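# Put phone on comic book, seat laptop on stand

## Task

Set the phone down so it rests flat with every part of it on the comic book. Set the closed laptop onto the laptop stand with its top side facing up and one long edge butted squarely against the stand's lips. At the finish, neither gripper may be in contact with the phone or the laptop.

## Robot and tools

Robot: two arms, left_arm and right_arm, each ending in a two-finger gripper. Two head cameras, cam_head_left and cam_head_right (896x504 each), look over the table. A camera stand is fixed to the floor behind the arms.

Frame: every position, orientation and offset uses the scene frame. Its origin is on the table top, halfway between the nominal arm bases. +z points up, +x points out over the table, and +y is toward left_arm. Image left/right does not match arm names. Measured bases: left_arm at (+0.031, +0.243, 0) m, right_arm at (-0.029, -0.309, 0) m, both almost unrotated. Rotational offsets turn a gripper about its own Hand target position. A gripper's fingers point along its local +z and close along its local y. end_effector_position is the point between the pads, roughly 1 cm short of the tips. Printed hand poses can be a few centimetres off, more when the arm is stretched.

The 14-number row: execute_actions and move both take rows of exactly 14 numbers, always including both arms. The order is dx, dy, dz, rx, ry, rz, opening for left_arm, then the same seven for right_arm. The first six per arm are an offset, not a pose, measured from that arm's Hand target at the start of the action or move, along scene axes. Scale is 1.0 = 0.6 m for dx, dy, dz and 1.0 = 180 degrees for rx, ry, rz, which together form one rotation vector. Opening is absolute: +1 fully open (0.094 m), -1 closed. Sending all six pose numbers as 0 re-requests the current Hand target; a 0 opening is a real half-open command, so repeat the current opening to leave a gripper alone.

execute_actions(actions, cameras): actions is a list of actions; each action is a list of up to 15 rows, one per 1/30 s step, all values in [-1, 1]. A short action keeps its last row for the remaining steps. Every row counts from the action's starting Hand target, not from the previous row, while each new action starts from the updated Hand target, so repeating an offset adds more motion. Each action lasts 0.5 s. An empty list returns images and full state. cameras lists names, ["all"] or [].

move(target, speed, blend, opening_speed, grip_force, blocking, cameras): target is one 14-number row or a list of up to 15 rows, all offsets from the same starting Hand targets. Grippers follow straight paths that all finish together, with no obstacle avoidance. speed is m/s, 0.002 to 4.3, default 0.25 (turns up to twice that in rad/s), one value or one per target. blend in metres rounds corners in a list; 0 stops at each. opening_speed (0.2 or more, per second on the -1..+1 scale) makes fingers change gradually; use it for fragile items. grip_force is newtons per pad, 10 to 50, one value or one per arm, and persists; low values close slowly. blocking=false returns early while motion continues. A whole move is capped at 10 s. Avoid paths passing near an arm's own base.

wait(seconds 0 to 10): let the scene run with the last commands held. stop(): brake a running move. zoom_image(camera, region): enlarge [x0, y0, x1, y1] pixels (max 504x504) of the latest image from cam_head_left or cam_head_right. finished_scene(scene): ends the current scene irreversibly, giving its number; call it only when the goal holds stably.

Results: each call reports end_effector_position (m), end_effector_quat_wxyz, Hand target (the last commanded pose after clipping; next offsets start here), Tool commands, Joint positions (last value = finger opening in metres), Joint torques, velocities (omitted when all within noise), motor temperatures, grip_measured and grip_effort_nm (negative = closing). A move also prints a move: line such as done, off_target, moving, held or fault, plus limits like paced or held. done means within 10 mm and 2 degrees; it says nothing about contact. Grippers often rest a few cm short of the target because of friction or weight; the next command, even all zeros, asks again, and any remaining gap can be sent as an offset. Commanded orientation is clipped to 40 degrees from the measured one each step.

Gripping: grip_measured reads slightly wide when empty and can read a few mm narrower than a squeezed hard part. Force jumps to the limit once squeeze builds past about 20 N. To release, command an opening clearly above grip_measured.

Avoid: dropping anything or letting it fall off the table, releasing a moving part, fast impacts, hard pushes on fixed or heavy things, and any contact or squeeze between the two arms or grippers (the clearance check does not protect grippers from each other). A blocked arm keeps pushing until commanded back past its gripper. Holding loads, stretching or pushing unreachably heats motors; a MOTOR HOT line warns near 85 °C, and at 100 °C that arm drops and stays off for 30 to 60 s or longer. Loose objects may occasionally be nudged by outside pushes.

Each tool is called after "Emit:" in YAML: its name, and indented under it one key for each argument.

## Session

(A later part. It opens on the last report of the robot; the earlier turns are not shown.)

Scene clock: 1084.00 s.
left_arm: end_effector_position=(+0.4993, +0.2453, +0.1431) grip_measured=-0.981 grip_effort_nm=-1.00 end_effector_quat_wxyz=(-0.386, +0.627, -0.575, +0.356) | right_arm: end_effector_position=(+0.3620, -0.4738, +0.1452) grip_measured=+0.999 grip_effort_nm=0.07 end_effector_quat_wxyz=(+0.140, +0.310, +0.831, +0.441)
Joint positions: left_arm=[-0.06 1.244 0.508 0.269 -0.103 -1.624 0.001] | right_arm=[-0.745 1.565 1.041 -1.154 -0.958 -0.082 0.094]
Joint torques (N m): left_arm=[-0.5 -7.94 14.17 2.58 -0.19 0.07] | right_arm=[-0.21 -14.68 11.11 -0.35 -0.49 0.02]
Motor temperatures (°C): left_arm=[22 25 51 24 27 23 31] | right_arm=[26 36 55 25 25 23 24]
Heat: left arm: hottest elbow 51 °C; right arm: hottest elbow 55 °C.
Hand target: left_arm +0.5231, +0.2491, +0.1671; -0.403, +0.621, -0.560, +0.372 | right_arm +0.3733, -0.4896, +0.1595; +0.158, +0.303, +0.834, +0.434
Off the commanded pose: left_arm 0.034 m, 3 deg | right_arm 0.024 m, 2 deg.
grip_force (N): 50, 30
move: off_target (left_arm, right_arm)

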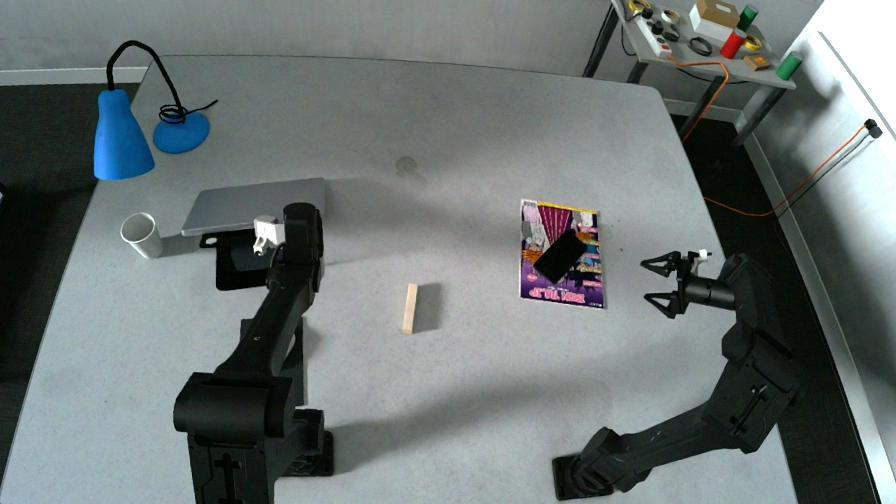

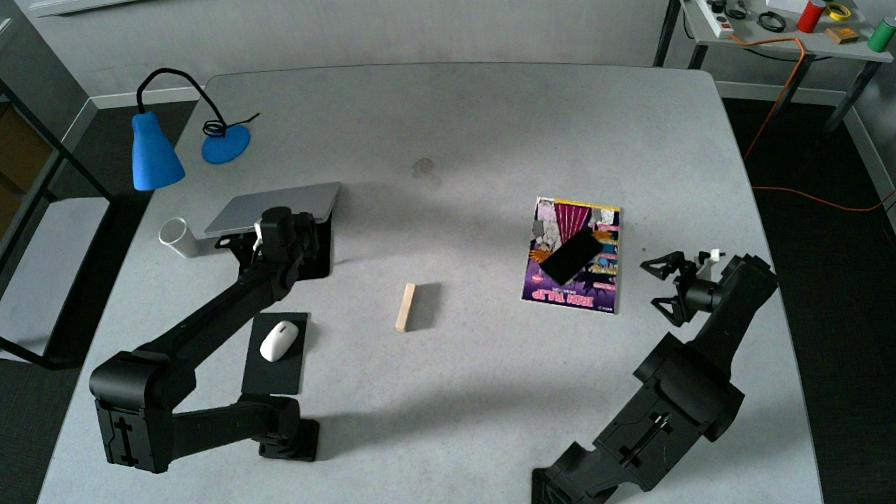

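Emit:
move:
  target:
    - [-0.02, 0, 0.085, 0, 0, 0, -1.0, 0, 0, 0, 0, 0, 0, 1.0]
    - [-0.23, 0.185, 0.111, 0, 0, 0, -1.0, 0, 0, 0, 0, 0, 0, 1.0]
  speed: [0.1, 0.25]
  blend: [0.02, 0]
  cameras: ["all"]

Emit:
zoom_image:
  camera: "cam_head_left"
  region: [160, 150, 340, 270]

Emit:
zoom_image:
  camera: "cam_head_right"
  region: [180, 150, 360, 270]

Scene clock: 1104.07 s.
left_arm: end_effector_position=(+0.3889, +0.3563, +0.2331) grip_measured=-0.981 grip_effort_nm=-1.00 end_effector_quat_wxyz=(-0.399, +0.621, -0.560, +0.376) | right_arm: end_effector_position=(+0.3620, -0.4738, +0.1452) grip_measured=+0.999 grip_effort_nm=0.07 end_effector_quat_wxyz=(+0.140, +0.310, +0.831, +0.441)
Joint positions: left_arm=[0.442 0.74 0.47 -0.169 0.357 -1.431 0.001] | right_arm=[-0.745 1.565 1.041 -1.154 -0.958 -0.082 0.094]
Joint torques (N m): left_arm=[-0.62 -4.72 10.99 1.33 0.11 0.18] | right_arm=[-0.21 -14.74 11.12 -0.35 -0.5 0.03]
Motor temperatures (°C): left_arm=[22 25 48 24 27 23 31] | right_arm=[26 36 55 25 25 23 24]
Heat: left arm: hottest elbow 48 °C; right arm: hottest elbow 55 °C.
Hand target: left_arm +0.3851, +0.3600, +0.2337; -0.403, +0.621, -0.560, +0.373 | right_arm +0.3733, -0.4896, +0.1595; +0.158, +0.303, +0.834, +0.434
Off the commanded pose: left_arm 0.005 m, 1 deg | right_arm 0.024 m, 2 deg.
grip_force (N): 50, 30
move: off_target (right_arm)

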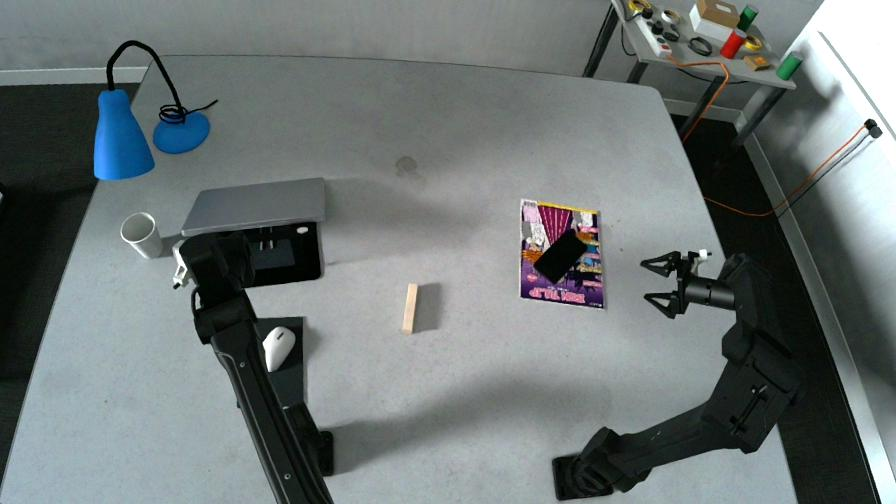

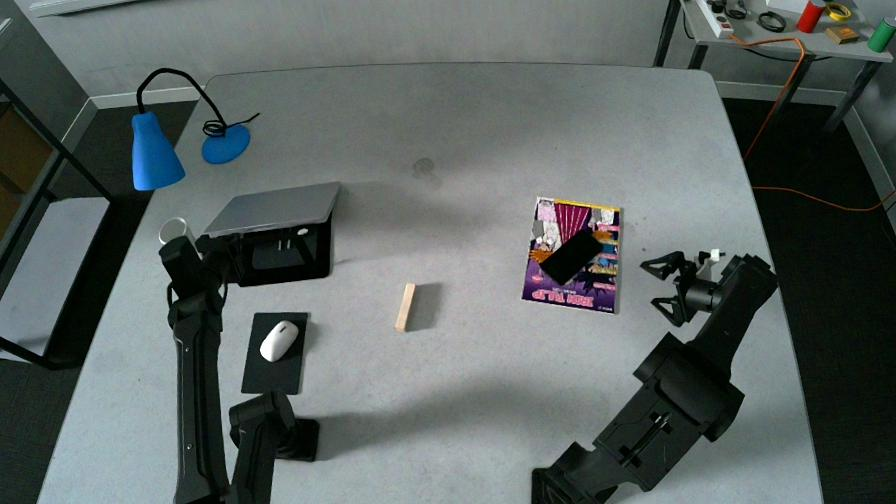

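Scaled by 2.800.

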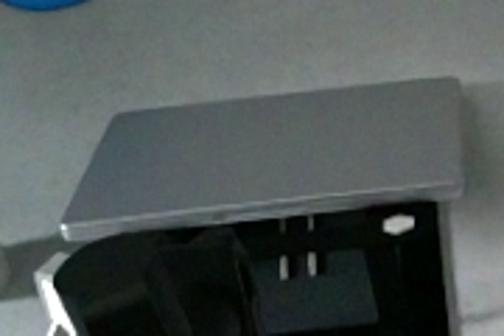

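Scaled by 2.800.

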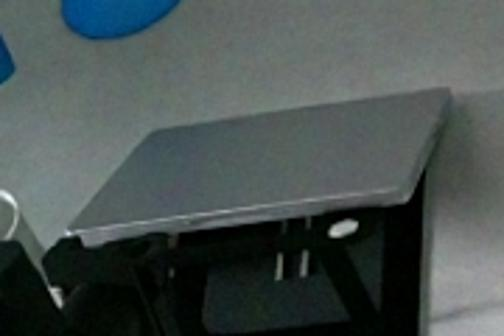

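Emit:
move:
  target:
    - [0, 0.0067, -0.078, 0, 0, 0, -1.0, 0, 0, 0, 0, 0, 0, 1.0]
    - [0, 0.0067, 0, 0, 0, 0, -1.0, 0, 0, 0, 0, 0, 0, 1.0]
  speed: [0.1, 0.1]
  cameras: []

Scene clock: 1127.50 s.
left_arm: end_effector_position=(+0.3709, +0.3508, +0.1888) grip_measured=-0.981 grip_effort_nm=-1.00 end_effector_quat_wxyz=(-0.369, +0.640, -0.567, +0.365) | right_arm: end_effector_position=(+0.3620, -0.4738, +0.1452) grip_measured=+0.999 grip_effort_nm=0.07 end_effector_quat_wxyz=(+0.140, +0.310, +0.831, +0.441)
Joint positions: left_arm=[0.458 0.735 0.391 -0.174 0.371 -1.422 0.001] | right_arm=[-0.745 1.565 1.041 -1.154 -0.958 -0.082 0.094]
Joint torques (N m): left_arm=[-0.67 -3.43 17.96 1.5 0.13 0.14] | right_arm=[-0.21 -14.8 11.12 -0.35 -0.49 0.03]
Motor temperatures (°C): left_arm=[22 25 47 24 27 23 31] | right_arm=[26 36 55 25 25 23 24]
Heat: left arm: hottest elbow 47 °C; right arm: hottest elbow 55 °C.
Hand target: left_arm +0.3851, +0.3640, +0.2337; -0.403, +0.621, -0.560, +0.373 | right_arm +0.3733, -0.4896, +0.1595; +0.158, +0.303, +0.834, +0.434
Off the commanded pose: left_arm 0.049 m, 5 deg | right_arm 0.024 m, 2 deg.
grip_force (N): 50, 30
move: off_target (left_arm, right_arm)
No camera images: "cameras" was empty.

Emit:
move:
  target: [0.1857, 0.0083, -0.0895, 0, 0, 0, -1.0, 0, 0, 0, 0, 0, 0, 1.0]
  speed: 0.08
  cameras: ["all"]

Emit:
zoom_image:
  camera: "cam_head_left"
  region: [160, 150, 340, 270]

Emit:
zoom_image:
  camera: "cam_head_right"
  region: [180, 150, 360, 270]

Scene clock: 1134.07 s.
left_arm: end_effector_position=(+0.4679, +0.3651, +0.1475) grip_measured=-0.981 grip_effort_nm=-1.00 end_effector_quat_wxyz=(-0.378, +0.640, -0.567, +0.354) | right_arm: end_effector_position=(+0.3620, -0.4738, +0.1452) grip_measured=+0.999 grip_effort_nm=0.07 end_effector_quat_wxyz=(+0.140, +0.310, +0.831, +0.441)
Joint positions: left_arm=[0.337 1.191 0.498 0.196 0.242 -1.469 0.001] | right_arm=[-0.745 1.565 1.041 -1.154 -0.958 -0.082 0.094]
Joint torques (N m): left_arm=[-2.32 -7.06 15.51 2.5 -0.1 -0.04] | right_arm=[-0.15 -14.68 11.14 -0.38 -0.5 0.02]
Motor temperatures (°C): left_arm=[22 25 47 24 27 23 31] | right_arm=[26 36 55 25 25 23 24]
Heat: left arm: hottest elbow 47 °C; right arm: hottest elbow 55 °C.
Hand target: left_arm +0.4965, +0.3690, +0.1800; -0.403, +0.621, -0.560, +0.372 | right_arm +0.3733, -0.4896, +0.1595; +0.158, +0.303, +0.834, +0.434
Off the commanded pose: left_arm 0.043 m, 4 deg | right_arm 0.024 m, 2 deg.
grip_force (N): 50, 30
move: off_target (left_arm, right_arm)

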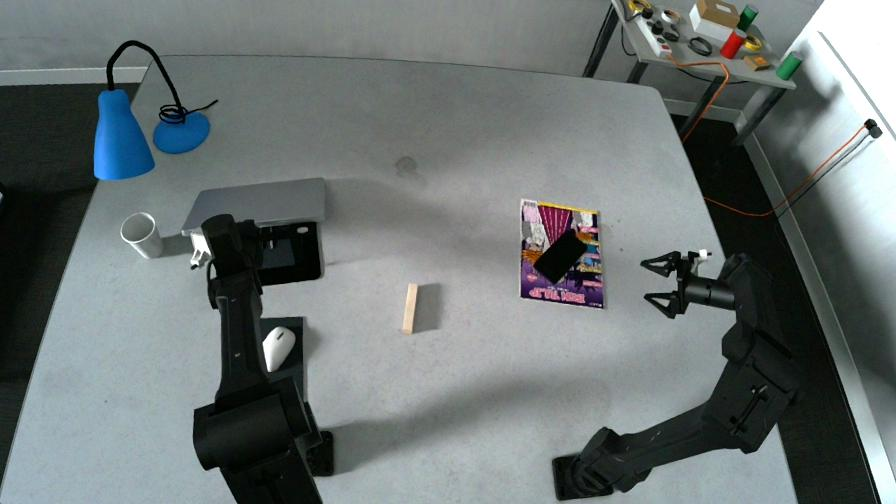

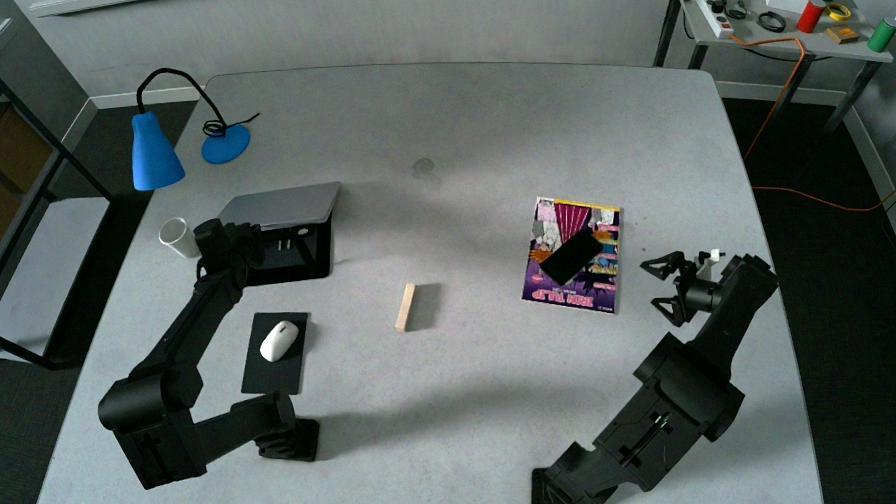

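Scaled by 2.800.

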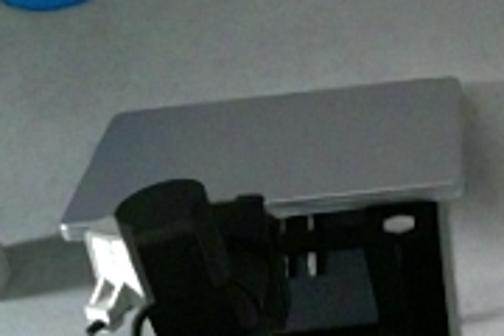

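Scaled by 2.800.

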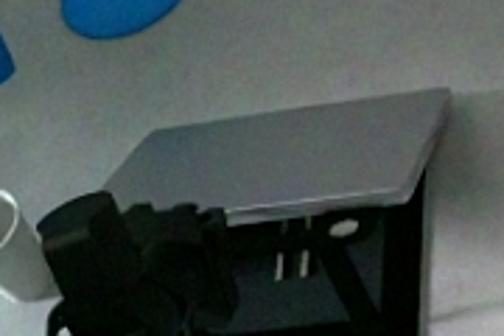

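Emit:
move:
  target: [-0.008, 0, -0.017, 0, 0, 0, -1.0, 0, 0, 0, 0, 0, 0, 1.0]
  speed: 0.05
  cameras: []

Scene clock: 1142.53 s.
left_arm: end_effector_position=(+0.4723, +0.3668, +0.1475) grip_measured=-0.981 grip_effort_nm=-1.00 end_effector_quat_wxyz=(-0.385, +0.635, -0.565, +0.358) | right_arm: end_effector_position=(+0.3620, -0.4738, +0.1452) grip_measured=+0.999 grip_effort_nm=0.07 end_effector_quat_wxyz=(+0.140, +0.310, +0.831, +0.441)
Joint positions: left_arm=[0.337 1.21 0.498 0.234 0.242 -1.469 0.001] | right_arm=[-0.745 1.565 1.041 -1.154 -0.958 -0.082 0.094]
Joint torques (N m): left_arm=[-2.14 -7.59 13.37 2.63 0.09 0] | right_arm=[-0.21 -14.74 11.11 -0.36 -0.5 0.03]
Motor temperatures (°C): left_arm=[22 25 48 24 27 23 31] | right_arm=[26 36 55 25 25 23 24]
Heat: left arm: hottest elbow 48 °C; right arm: hottest elbow 55 °C.
Hand target: left_arm +0.4918, +0.3690, +0.1698; -0.403, +0.621, -0.560, +0.373 | right_arm +0.3733, -0.4896, +0.1595; +0.158, +0.303, +0.834, +0.434
Off the commanded pose: left_arm 0.030 m, 3 deg | right_arm 0.024 m, 2 deg.
grip_force (N): 50, 30
move: off_target (left_arm, right_arm)
No camera images: "cameras" was empty.

Emit:
move:
  target:
    - [-0.178, -0.0083, 0.0287, 0, 0, 0, -1.0, 0, 0, 0, 0, 0, 0, 1.0]
    - [-0.178, -0.0083, 0.1065, 0, 0, 0, -1.0, 0, 0, 0, 0, 0, 0, 1.0]
  speed: [0.12, 0.1]
  cameras: []

Scene clock: 1174.50 s.
left_arm: end_effector_position=(+0.3707, +0.3509, +0.1886) grip_measured=-0.981 grip_effort_nm=-1.01 end_effector_quat_wxyz=(-0.368, +0.640, -0.567, +0.365) | right_arm: end_effector_position=(+0.3620, -0.4738, +0.1452) grip_measured=+0.999 grip_effort_nm=0.07 end_effector_quat_wxyz=(+0.140, +0.310, +0.831, +0.441)
Joint positions: left_arm=[0.459 0.735 0.391 -0.175 0.371 -1.422 0.001] | right_arm=[-0.745 1.565 1.041 -1.154 -0.958 -0.082 0.094]
Joint torques (N m): left_arm=[-0.32 -4.37 17.81 1.28 0.16 0.14] | right_arm=[-0.15 -14.68 11.11 -0.36 -0.5 0.02]
Motor temperatures (°C): left_arm=[22 25 47 24 27 23 31] | right_arm=[26 36 55 25 25 23 24]
Heat: left arm: hottest elbow 47 °C; right arm: hottest elbow 55 °C.
Hand target: left_arm +0.3850, +0.3640, +0.2336; -0.403, +0.621, -0.560, +0.372 | right_arm +0.3733, -0.4896, +0.1595; +0.158, +0.303, +0.834, +0.434
Off the commanded pose: left_arm 0.049 m, 5 deg | right_arm 0.024 m, 2 deg.
grip_force (N): 50, 30
move: off_target (left_arm, right_arm)
No camera images: "cameras" was empty.

Emit:
move:
  target: [0.1775, 0.0083, -0.0992, 0, 0, 0, -1.0, 0, 0, 0, 0, 0, 0, 1.0]
  speed: 0.08
  cameras: []

Scene clock: 1181.03 s.
left_arm: end_effector_position=(+0.4646, +0.3656, +0.1455) grip_measured=-0.981 grip_effort_nm=-1.00 end_effector_quat_wxyz=(-0.382, +0.637, -0.567, +0.356) | right_arm: end_effector_position=(+0.3620, -0.4738, +0.1452) grip_measured=+0.999 grip_effort_nm=0.07 end_effector_quat_wxyz=(+0.140, +0.310, +0.831, +0.441)
Joint positions: left_arm=[0.343 1.189 0.483 0.218 0.247 -1.466 0.001] | right_arm=[-0.745 1.565 1.041 -1.154 -0.958 -0.082 0.094]
Joint torques (N m): left_arm=[-2.14 -7.06 15.13 2.39 -0.11 -0.03] | right_arm=[-0.15 -14.68 11.12 -0.38 -0.5 0.03]
Motor temperatures (°C): left_arm=[22 25 47 24 27 23 31] | right_arm=[26 36 55 25 25 23 24]
Heat: left arm: hottest elbow 47 °C; right arm: hottest elbow 55 °C.
Hand target: left_arm +0.4915, +0.3690, +0.1744; -0.403, +0.621, -0.560, +0.373 | right_arm +0.3733, -0.4896, +0.1595; +0.158, +0.303, +0.834, +0.434
Off the commanded pose: left_arm 0.039 m, 4 deg | right_arm 0.024 m, 2 deg.
grip_force (N): 50, 30
move: off_target (left_arm, right_arm)
No camera images: "cameras" was empty.

Emit:
execute_actions:
  actions: []
  cameras: ["all"]

Emit:
zoom_image:
  camera: "cam_head_left"
  region: [180, 190, 320, 260]

Emit:
zoom_image:
  camera: "cam_head_right"
  region: [190, 190, 330, 260]

Scene clock: 1185.73 s.
left_arm: end_effector_position=(+0.4647, +0.3656, +0.1455) grip_measured=-0.981 grip_effort_nm=-1.00 end_effector_quat_wxyz=(-0.382, +0.638, -0.567, +0.356) | right_arm: end_effector_position=(+0.3620, -0.4738, +0.1452) grip_measured=+0.999 grip_effort_nm=0.07 end_effector_quat_wxyz=(+0.140, +0.310, +0.831, +0.441)
Joint positions: left_arm=[0.343 1.189 0.483 0.218 0.247 -1.466 0.001] | right_arm=[-0.745 1.565 1.041 -1.154 -0.958 -0.082 0.094]
Joint velocities: within noise
Joint torques (N m): left_arm=[-2.73 -7.06 15.08 2.28 -0.11 -0.04] | right_arm=[-0.15 -14.74 11.12 -0.36 -0.49 0.03]
Motor temperatures (°C): left_arm=[22 25 48 24 27 23 31] | right_arm=[26 36 55 25 25 23 24]
Heat: left arm: hottest elbow 48 °C; right arm: hottest elbow 55 °C.
Hand target: left_arm +0.4916, +0.3691, +0.1743; -0.403, +0.621, -0.559, +0.373 | right_arm +0.3733, -0.4896, +0.1595; +0.158, +0.303, +0.834, +0.434
Tool commands: left_gripper/opening=-1.0 right_gripper/opening=+1.0
Off the commanded pose: left_arm 0.039 m, 4 deg | right_arm 0.024 m, 2 deg.
grip_force (N): 50, 30

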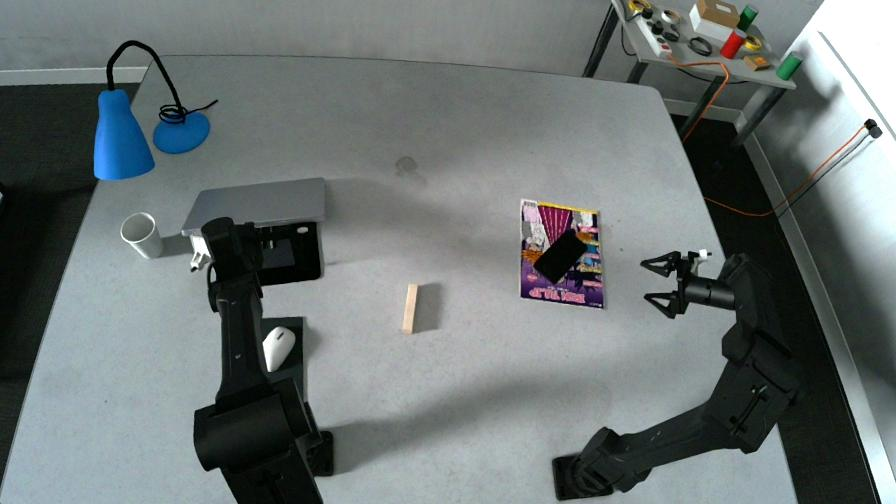

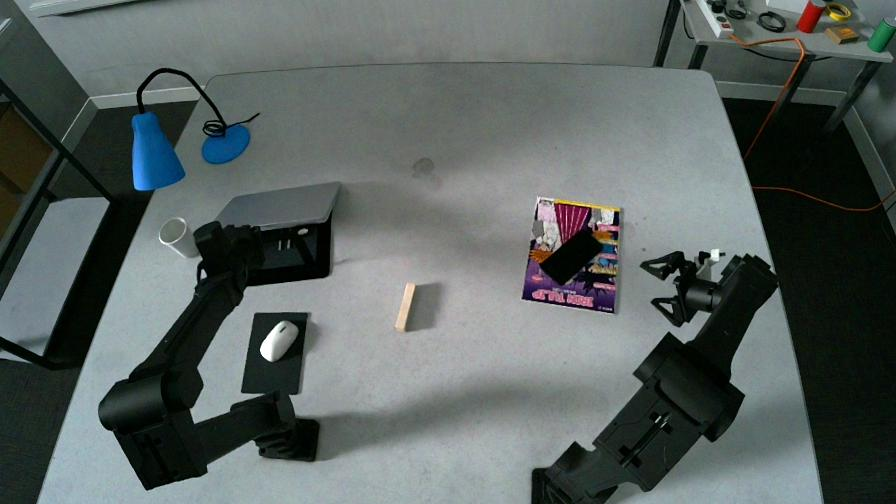

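Scaled by 3.600.

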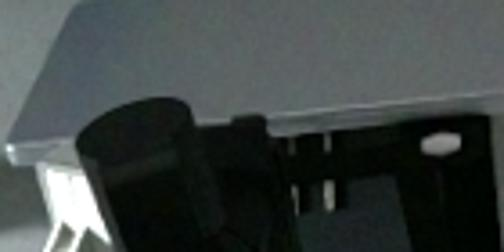

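Scaled by 3.600.

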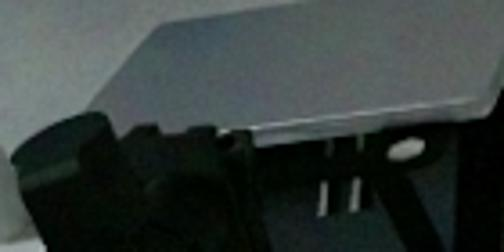

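Emit:
move:
  target: [0.02, 0.002, -0.018, 0, 0, 0, -1.0, 0, 0, 0, 0, 0, 0, 1.0]
  speed: 0.04
  cameras: ["all"]

Emit:
zoom_image:
  camera: "cam_head_left"
  region: [160, 150, 340, 270]

Emit:
zoom_image:
  camera: "cam_head_right"
  region: [180, 150, 360, 270]

Scene clock: 1209.50 s.
left_arm: end_effector_position=(+0.4808, +0.3686, +0.1440) grip_measured=-0.981 grip_effort_nm=-1.00 end_effector_quat_wxyz=(-0.390, +0.632, -0.565, +0.360) | right_arm: end_effector_position=(+0.3620, -0.4738, +0.1452) grip_measured=+0.999 grip_effort_nm=0.07 end_effector_quat_wxyz=(+0.140, +0.310, +0.831, +0.441)
Joint positions: left_arm=[0.333 1.249 0.508 0.274 0.238 -1.469 0.001] | right_arm=[-0.745 1.565 1.041 -1.154 -0.958 -0.082 0.094]
Joint torques (N m): left_arm=[-2.49 -7 14.09 2.09 -0.11 -0.05] | right_arm=[-0.15 -14.62 11.14 -0.36 -0.49 0.02]
Motor temperatures (°C): left_arm=[22 25 50 24 27 23 31] | right_arm=[26 36 55 25 25 23 24]
Heat: left arm: hottest elbow 50 °C; right arm: hottest elbow 55 °C.
Hand target: left_arm +0.5035, +0.3702, +0.1635; -0.403, +0.621, -0.560, +0.373 | right_arm +0.3733, -0.4896, +0.1595; +0.158, +0.303, +0.834, +0.434
Off the commanded pose: left_arm 0.030 m, 3 deg | right_arm 0.024 m, 2 deg.
grip_force (N): 50, 30
move: off_target (left_arm, right_arm)

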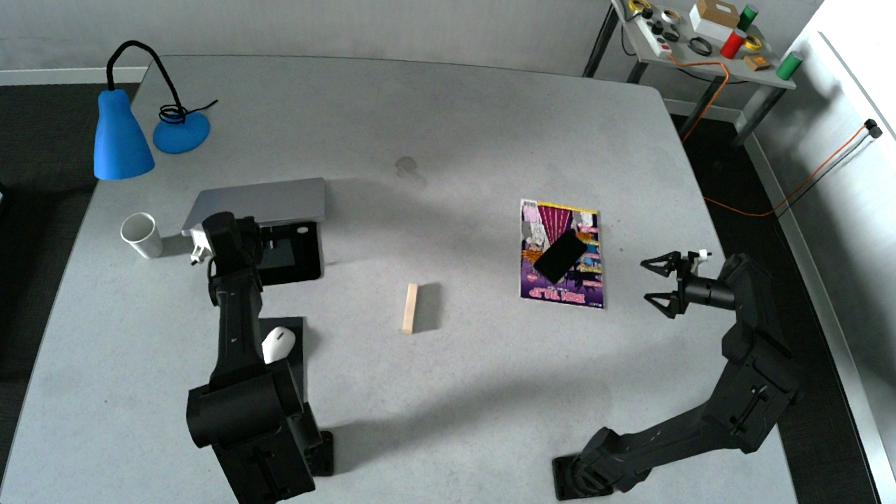

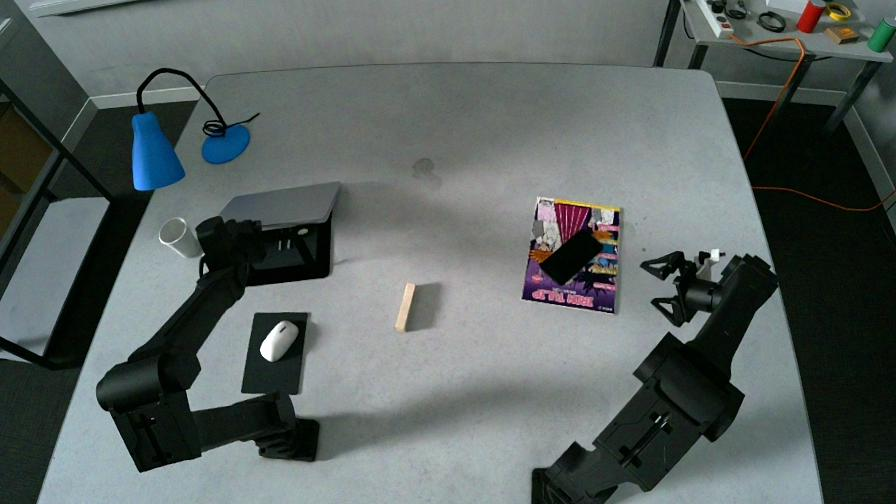

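Scaled by 2.800.

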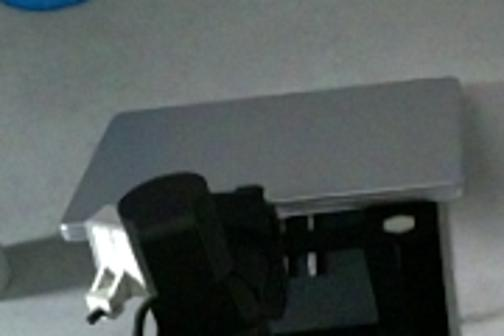

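Scaled by 2.800.

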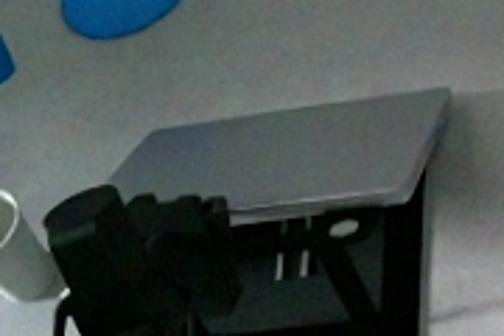

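Emit:
move:
  target:
    - [-0.02, 0, 0.085, 0, 0, 0, -1.0, 0, 0, 0, 0, 0, 0, 1.0]
    - [-0.1975, -0.0103, 0.0275, 0, 0, 0, -1.0, 0, 0, 0, 0, 0, 0, 1.0]
    - [-0.1975, -0.0103, 0.1052, 0, 0, 0, -1.0, 0, 0, 0, 0, 0, 0, 1.0]
  speed: [0.1, 0.15, 0.1]
  blend: [0.02, 0, 0]
  cameras: []

Scene clock: 1225.60 s.
left_arm: end_effector_position=(+0.3701, +0.3507, +0.1819) grip_measured=-0.981 grip_effort_nm=-1.00 end_effector_quat_wxyz=(-0.369, +0.640, -0.567, +0.365) | right_arm: end_effector_position=(+0.3620, -0.4738, +0.1452) grip_measured=+0.999 grip_effort_nm=0.07 end_effector_quat_wxyz=(+0.140, +0.310, +0.831, +0.441)
Joint positions: left_arm=[0.459 0.743 0.375 -0.15 0.371 -1.422 0.001] | right_arm=[-0.745 1.565 1.041 -1.154 -0.958 -0.082 0.094]
Joint torques (N m): left_arm=[-0.56 -4.31 17.84 1.25 0.14 0.19] | right_arm=[-0.15 -14.74 11.14 -0.36 -0.5 0.02]
Motor temperatures (°C): left_arm=[22 25 48 24 27 23 31] | right_arm=[26 36 55 25 25 23 24]
Heat: left arm: hottest elbow 48 °C; right arm: hottest elbow 55 °C.
Hand target: left_arm +0.3850, +0.3640, +0.2265; -0.403, +0.621, -0.560, +0.372 | right_arm +0.3733, -0.4896, +0.1595; +0.158, +0.303, +0.834, +0.434
Off the commanded pose: left_arm 0.049 m, 5 deg | right_arm 0.024 m, 2 deg.
grip_force (N): 50, 30
move: off_target (left_arm, right_arm)
No camera images: "cameras" was empty.

Emit:
move:
  target: [0.1775, 0.0083, -0.0985, 0, 0, 0, -1.0, 0, 0, 0, 0, 0, 0, 1.0]
  speed: 0.08
  cameras: []

Scene clock: 1229.73 s.
left_arm: end_effector_position=(+0.4626, +0.3697, +0.1543) grip_measured=-0.981 grip_effort_nm=-1.00 end_effector_quat_wxyz=(-0.399, +0.631, -0.559, +0.362) | right_arm: end_effector_position=(+0.3620, -0.4738, +0.1452) grip_measured=+0.999 grip_effort_nm=0.07 end_effector_quat_wxyz=(+0.140, +0.310, +0.831, +0.441)
Joint positions: left_arm=[0.353 1.172 0.471 0.254 0.247 -1.466 0.001] | right_arm=[-0.745 1.565 1.041 -1.154 -0.958 -0.082 0.094]
Joint torques (N m): left_arm=[-3.37 -4.37 15.23 2.07 -0.14 -0.07] | right_arm=[-0.09 -14.68 11.12 -0.38 -0.5 0.02]
Motor temperatures (°C): left_arm=[22 25 48 24 27 23 31] | right_arm=[26 36 55 25 25 23 24]
Heat: left arm: hottest elbow 48 °C; right arm: hottest elbow 55 °C.
Hand target: left_arm +0.4915, +0.3689, +0.1675; -0.403, +0.621, -0.560, +0.373 | right_arm +0.3733, -0.4896, +0.1595; +0.158, +0.303, +0.834, +0.434
Off the commanded pose: left_arm 0.032 m, 2 deg | right_arm 0.024 m, 2 deg.
grip_force (N): 50, 30
move: off_target (left_arm, right_arm)
No camera images: "cameras" was empty.

Emit:
execute_actions:
  actions: []
  cameras: ["all"]

Emit:
zoom_image:
  camera: "cam_head_left"
  region: [160, 150, 340, 270]

Emit:
zoom_image:
  camera: "cam_head_right"
  region: [180, 150, 360, 270]

Scene clock: 1232.57 s.
left_arm: end_effector_position=(+0.4626, +0.3697, +0.1543) grip_measured=-0.981 grip_effort_nm=-1.00 end_effector_quat_wxyz=(-0.399, +0.631, -0.559, +0.362) | right_arm: end_effector_position=(+0.3620, -0.4738, +0.1452) grip_measured=+0.999 grip_effort_nm=0.07 end_effector_quat_wxyz=(+0.140, +0.310, +0.831, +0.441)
Joint positions: left_arm=[0.353 1.172 0.471 0.254 0.247 -1.466 0.001] | right_arm=[-0.745 1.565 1.041 -1.154 -0.958 -0.082 0.094]
Joint velocities: within noise
Joint torques (N m): left_arm=[-3.37 -4.07 15.23 2.17 -0.14 -0.06] | right_arm=[-0.15 -14.68 11.11 -0.36 -0.5 0.02]
Motor temperatures (°C): left_arm=[22 25 49 24 27 23 31] | right_arm=[26 36 55 25 25 23 24]
Heat: left arm: hottest elbow 49 °C; right arm: hottest elbow 55 °C.
Hand target: left_arm +0.4915, +0.3689, +0.1675; -0.403, +0.621, -0.560, +0.373 | right_arm +0.3733, -0.4896, +0.1595; +0.158, +0.303, +0.834, +0.434
Tool commands: left_gripper/opening=-1.0 right_gripper/opening=+1.0
Off the commanded pose: left_arm 0.032 m, 2 deg | right_arm 0.024 m, 2 deg.
grip_force (N): 50, 30

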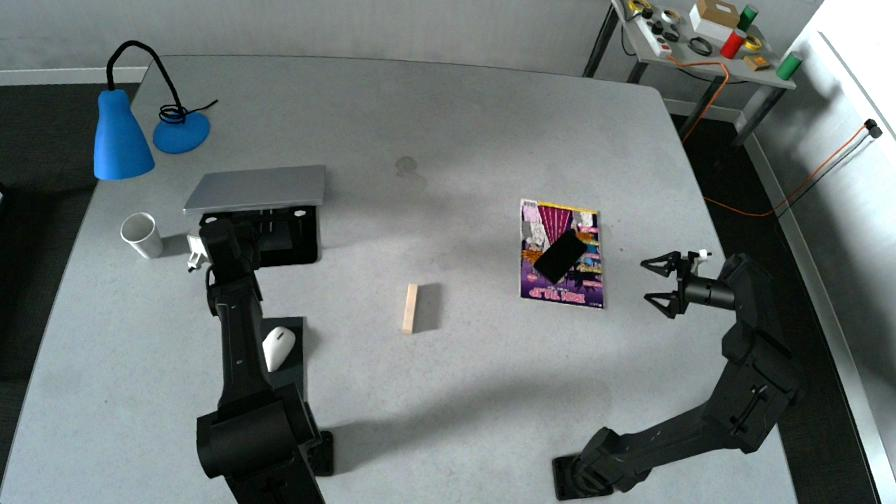

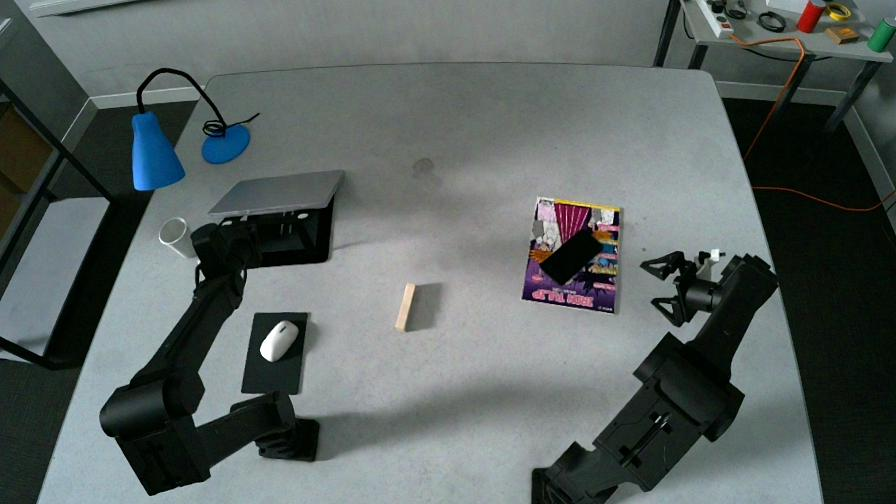

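Scaled by 2.800.

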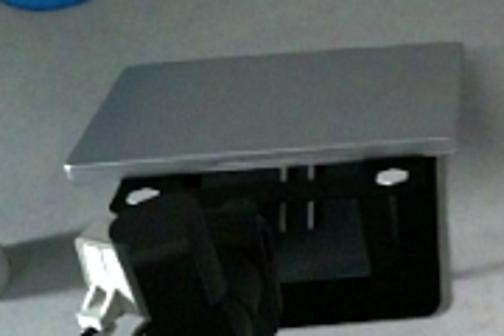

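Scaled by 2.800.

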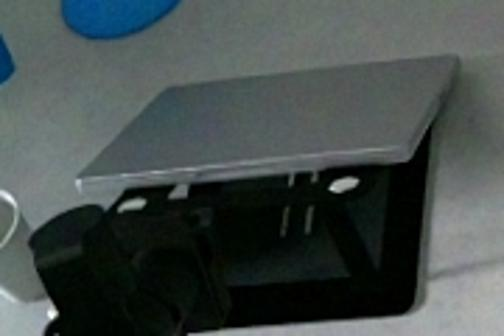

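Emit:
zoom_image:
  camera: "cam_head_left"
  region: [190, 195, 290, 245]

Emit:
zoom_image:
  camera: "cam_head_right"
  region: [190, 210, 340, 285]

Scaled by 5.040.

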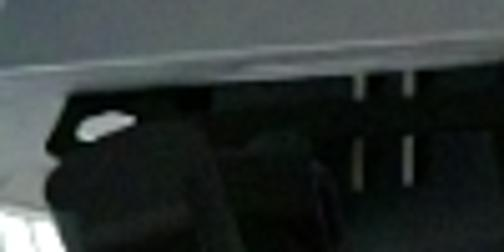

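Scaled by 3.360.

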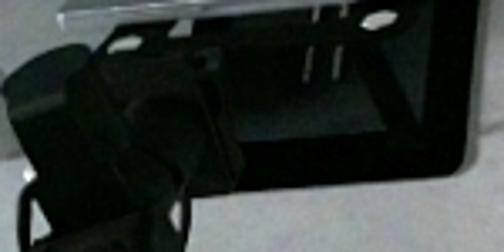

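Emit:
move:
  target: [-0.1, -0.007, 0.065, 0, 0, 0, -1.0, 0, 0, 0, 0, 0, 0, 1.0]
  speed: 0.08
  cameras: ["all"]

Emit:
zoom_image:
  camera: "cam_head_left"
  region: [160, 150, 340, 270]

Emit:
zoom_image:
  camera: "cam_head_right"
  region: [180, 150, 360, 270]

Scene clock: 1276.57 s.
left_arm: end_effector_position=(+0.4316, +0.3586, +0.1966) grip_measured=-0.981 grip_effort_nm=-1.00 end_effector_quat_wxyz=(-0.393, +0.625, -0.562, +0.374) | right_arm: end_effector_position=(+0.3620, -0.4738, +0.1452) grip_measured=+0.999 grip_effort_nm=0.07 end_effector_quat_wxyz=(+0.140, +0.310, +0.831, +0.441)
Joint positions: left_arm=[0.376 0.959 0.471 0.042 0.297 -1.46 0.001] | right_arm=[-0.745 1.565 1.041 -1.154 -0.958 -0.082 0.094]
Joint torques (N m): left_arm=[-0.67 -6.36 11.77 1.48 0.11 0.17] | right_arm=[-0.21 -14.74 11.1 -0.36 -0.5 0.02]
Motor temperatures (°C): left_arm=[22 25 51 24 27 23 31] | right_arm=[26 36 55 25 25 23 24]
Heat: left arm: hottest elbow 51 °C; right arm: hottest elbow 55 °C.
Hand target: left_arm +0.4315, +0.3647, +0.2064; -0.403, +0.621, -0.559, +0.373 | right_arm +0.3733, -0.4896, +0.1595; +0.158, +0.303, +0.834, +0.434
Off the commanded pose: left_arm 0.012 m, 1 deg | right_arm 0.024 m, 2 deg.
grip_force (N): 50, 30
move: off_target (left_arm, right_arm)

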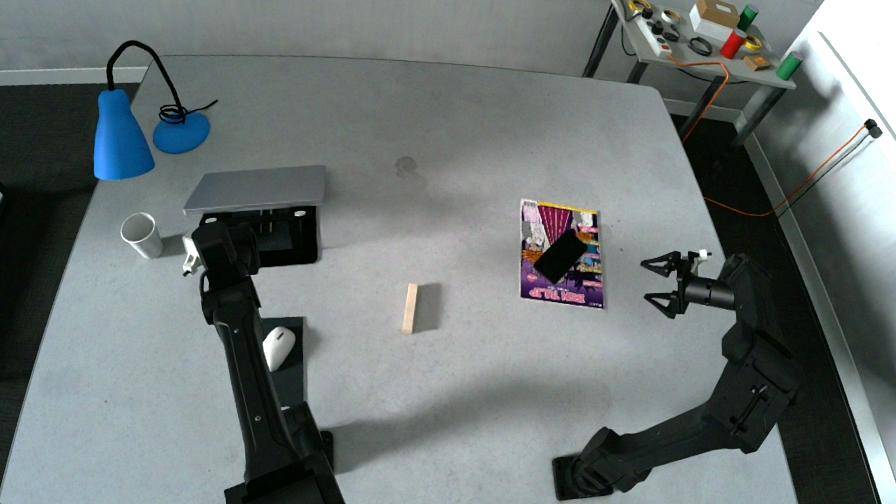

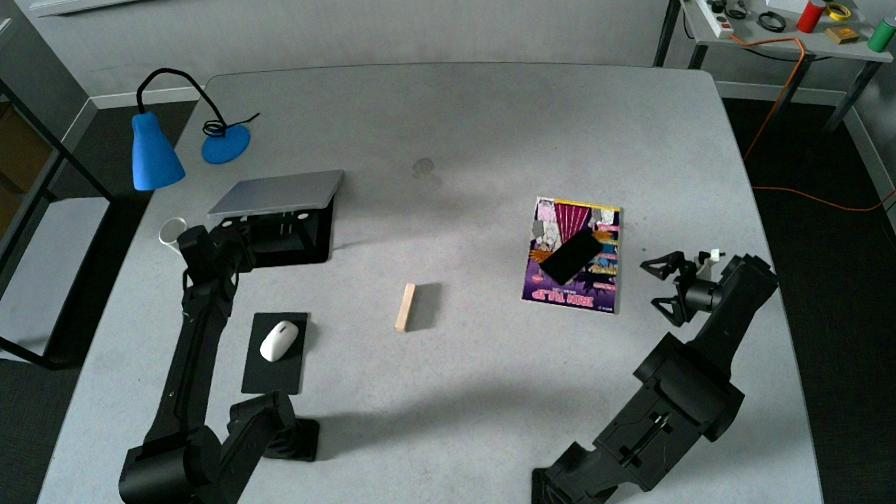

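Scaled by 2.800.

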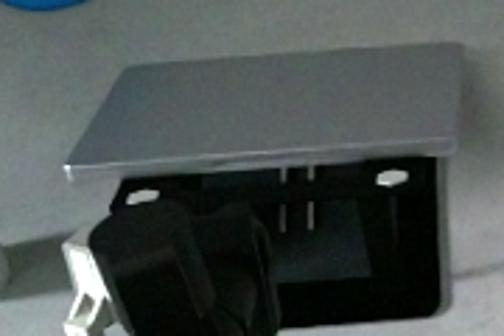

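Scaled by 2.800.

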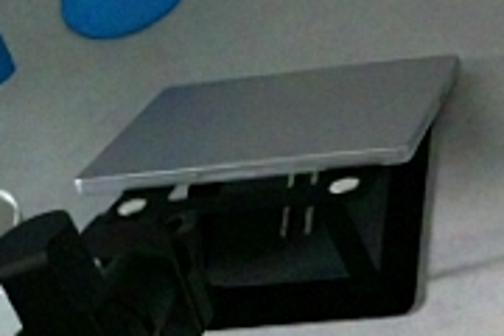

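Emit:
move:
  target: [-0.2525, -0.391, 0.09, 0, 0, 0, -1.0, 0, 0, 0, 0, 0, 0, 1.0]
  speed: 0.25
  cameras: ["all"]

Emit:
zoom_image:
  camera: "cam_head_left"
  region: [160, 150, 340, 270]

Emit:
zoom_image:
  camera: "cam_head_right"
  region: [190, 155, 370, 275]

Scene clock: 1296.93 s.
left_arm: end_effector_position=(+0.2763, +0.1417, +0.2210) grip_measured=-0.981 grip_effort_nm=-1.00 end_effector_quat_wxyz=(-0.410, +0.605, -0.586, +0.350) | right_arm: end_effector_position=(+0.3620, -0.4738, +0.1452) grip_measured=+0.999 grip_effort_nm=0.07 end_effector_quat_wxyz=(+0.140, +0.310, +0.831, +0.441)
Joint positions: left_arm=[-0.946 0.44 0.412 -0.688 -0.878 -2.097 0.001] | right_arm=[-0.745 1.565 1.041 -1.154 -0.958 -0.082 0.094]
Joint torques (N m): left_arm=[-1.79 -0.44 18.41 1.11 -0.54 -0.07] | right_arm=[-0.09 -14.68 11.12 -0.35 -0.5 0.02]
Motor temperatures (°C): left_arm=[22 25 49 24 27 23 31] | right_arm=[26 36 56 25 25 23 24]
Heat: left arm: hottest elbow 49 °C; right arm: hottest elbow 56 °C.
Hand target: left_arm +0.2800, +0.1301, +0.2605; -0.403, +0.621, -0.559, +0.373 | right_arm +0.3733, -0.4896, +0.1595; +0.158, +0.303, +0.834, +0.434
Off the commanded pose: left_arm 0.041 m, 5 deg | right_arm 0.024 m, 2 deg.
joint sent to its limit (left arm) — joint 6 (wrist roll), lower limit. The joint targets still meet the commanded pose.
grip_force (N): 50, 30
move: off_target (left_arm, right_arm)

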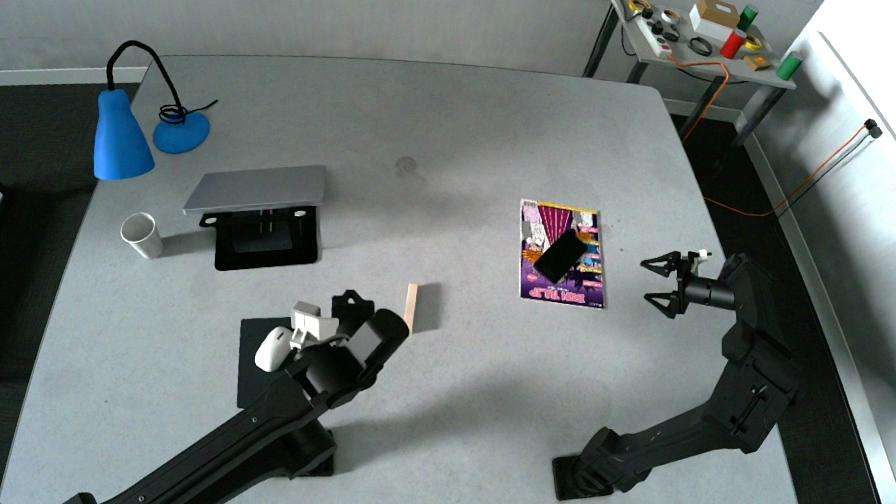

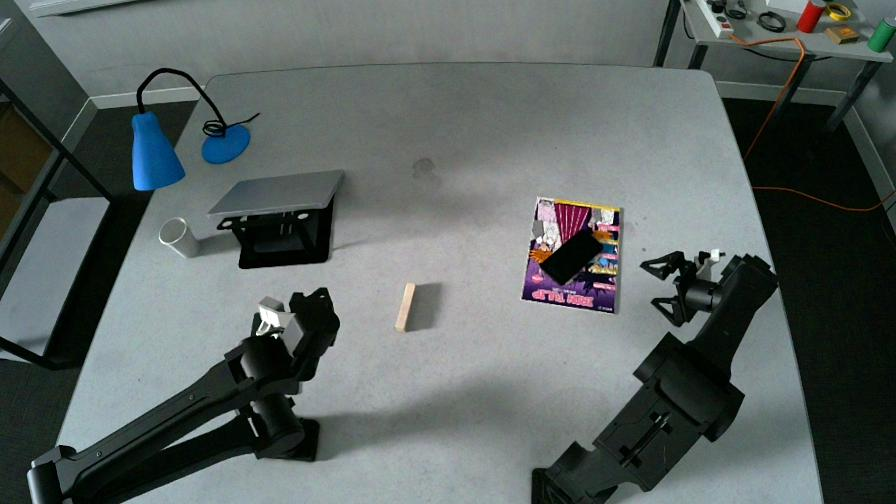

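Scaled by 2.800.

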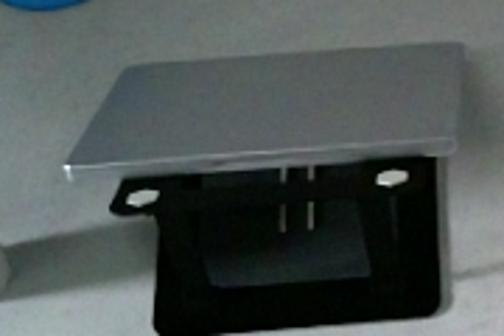

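Scaled by 2.800.

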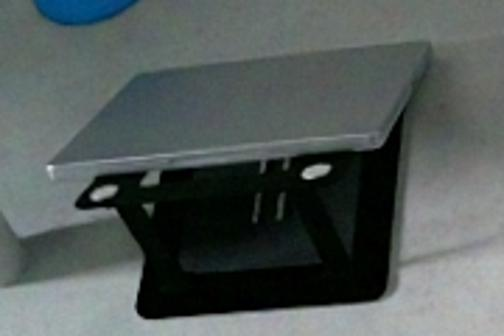

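Emit:
zoom_image:
  camera: "cam_head_left"
  region: [200, 158, 330, 184]

Emit:
zoom_image:
  camera: "cam_head_right"
  region: [225, 160, 355, 190]

Scaled by 3.877.

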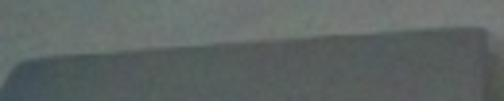

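Scaled by 3.877.

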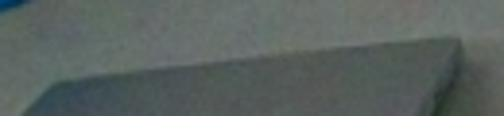

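Emit:
finished_scene:
  scene: 2

The scene is finished: the task was done.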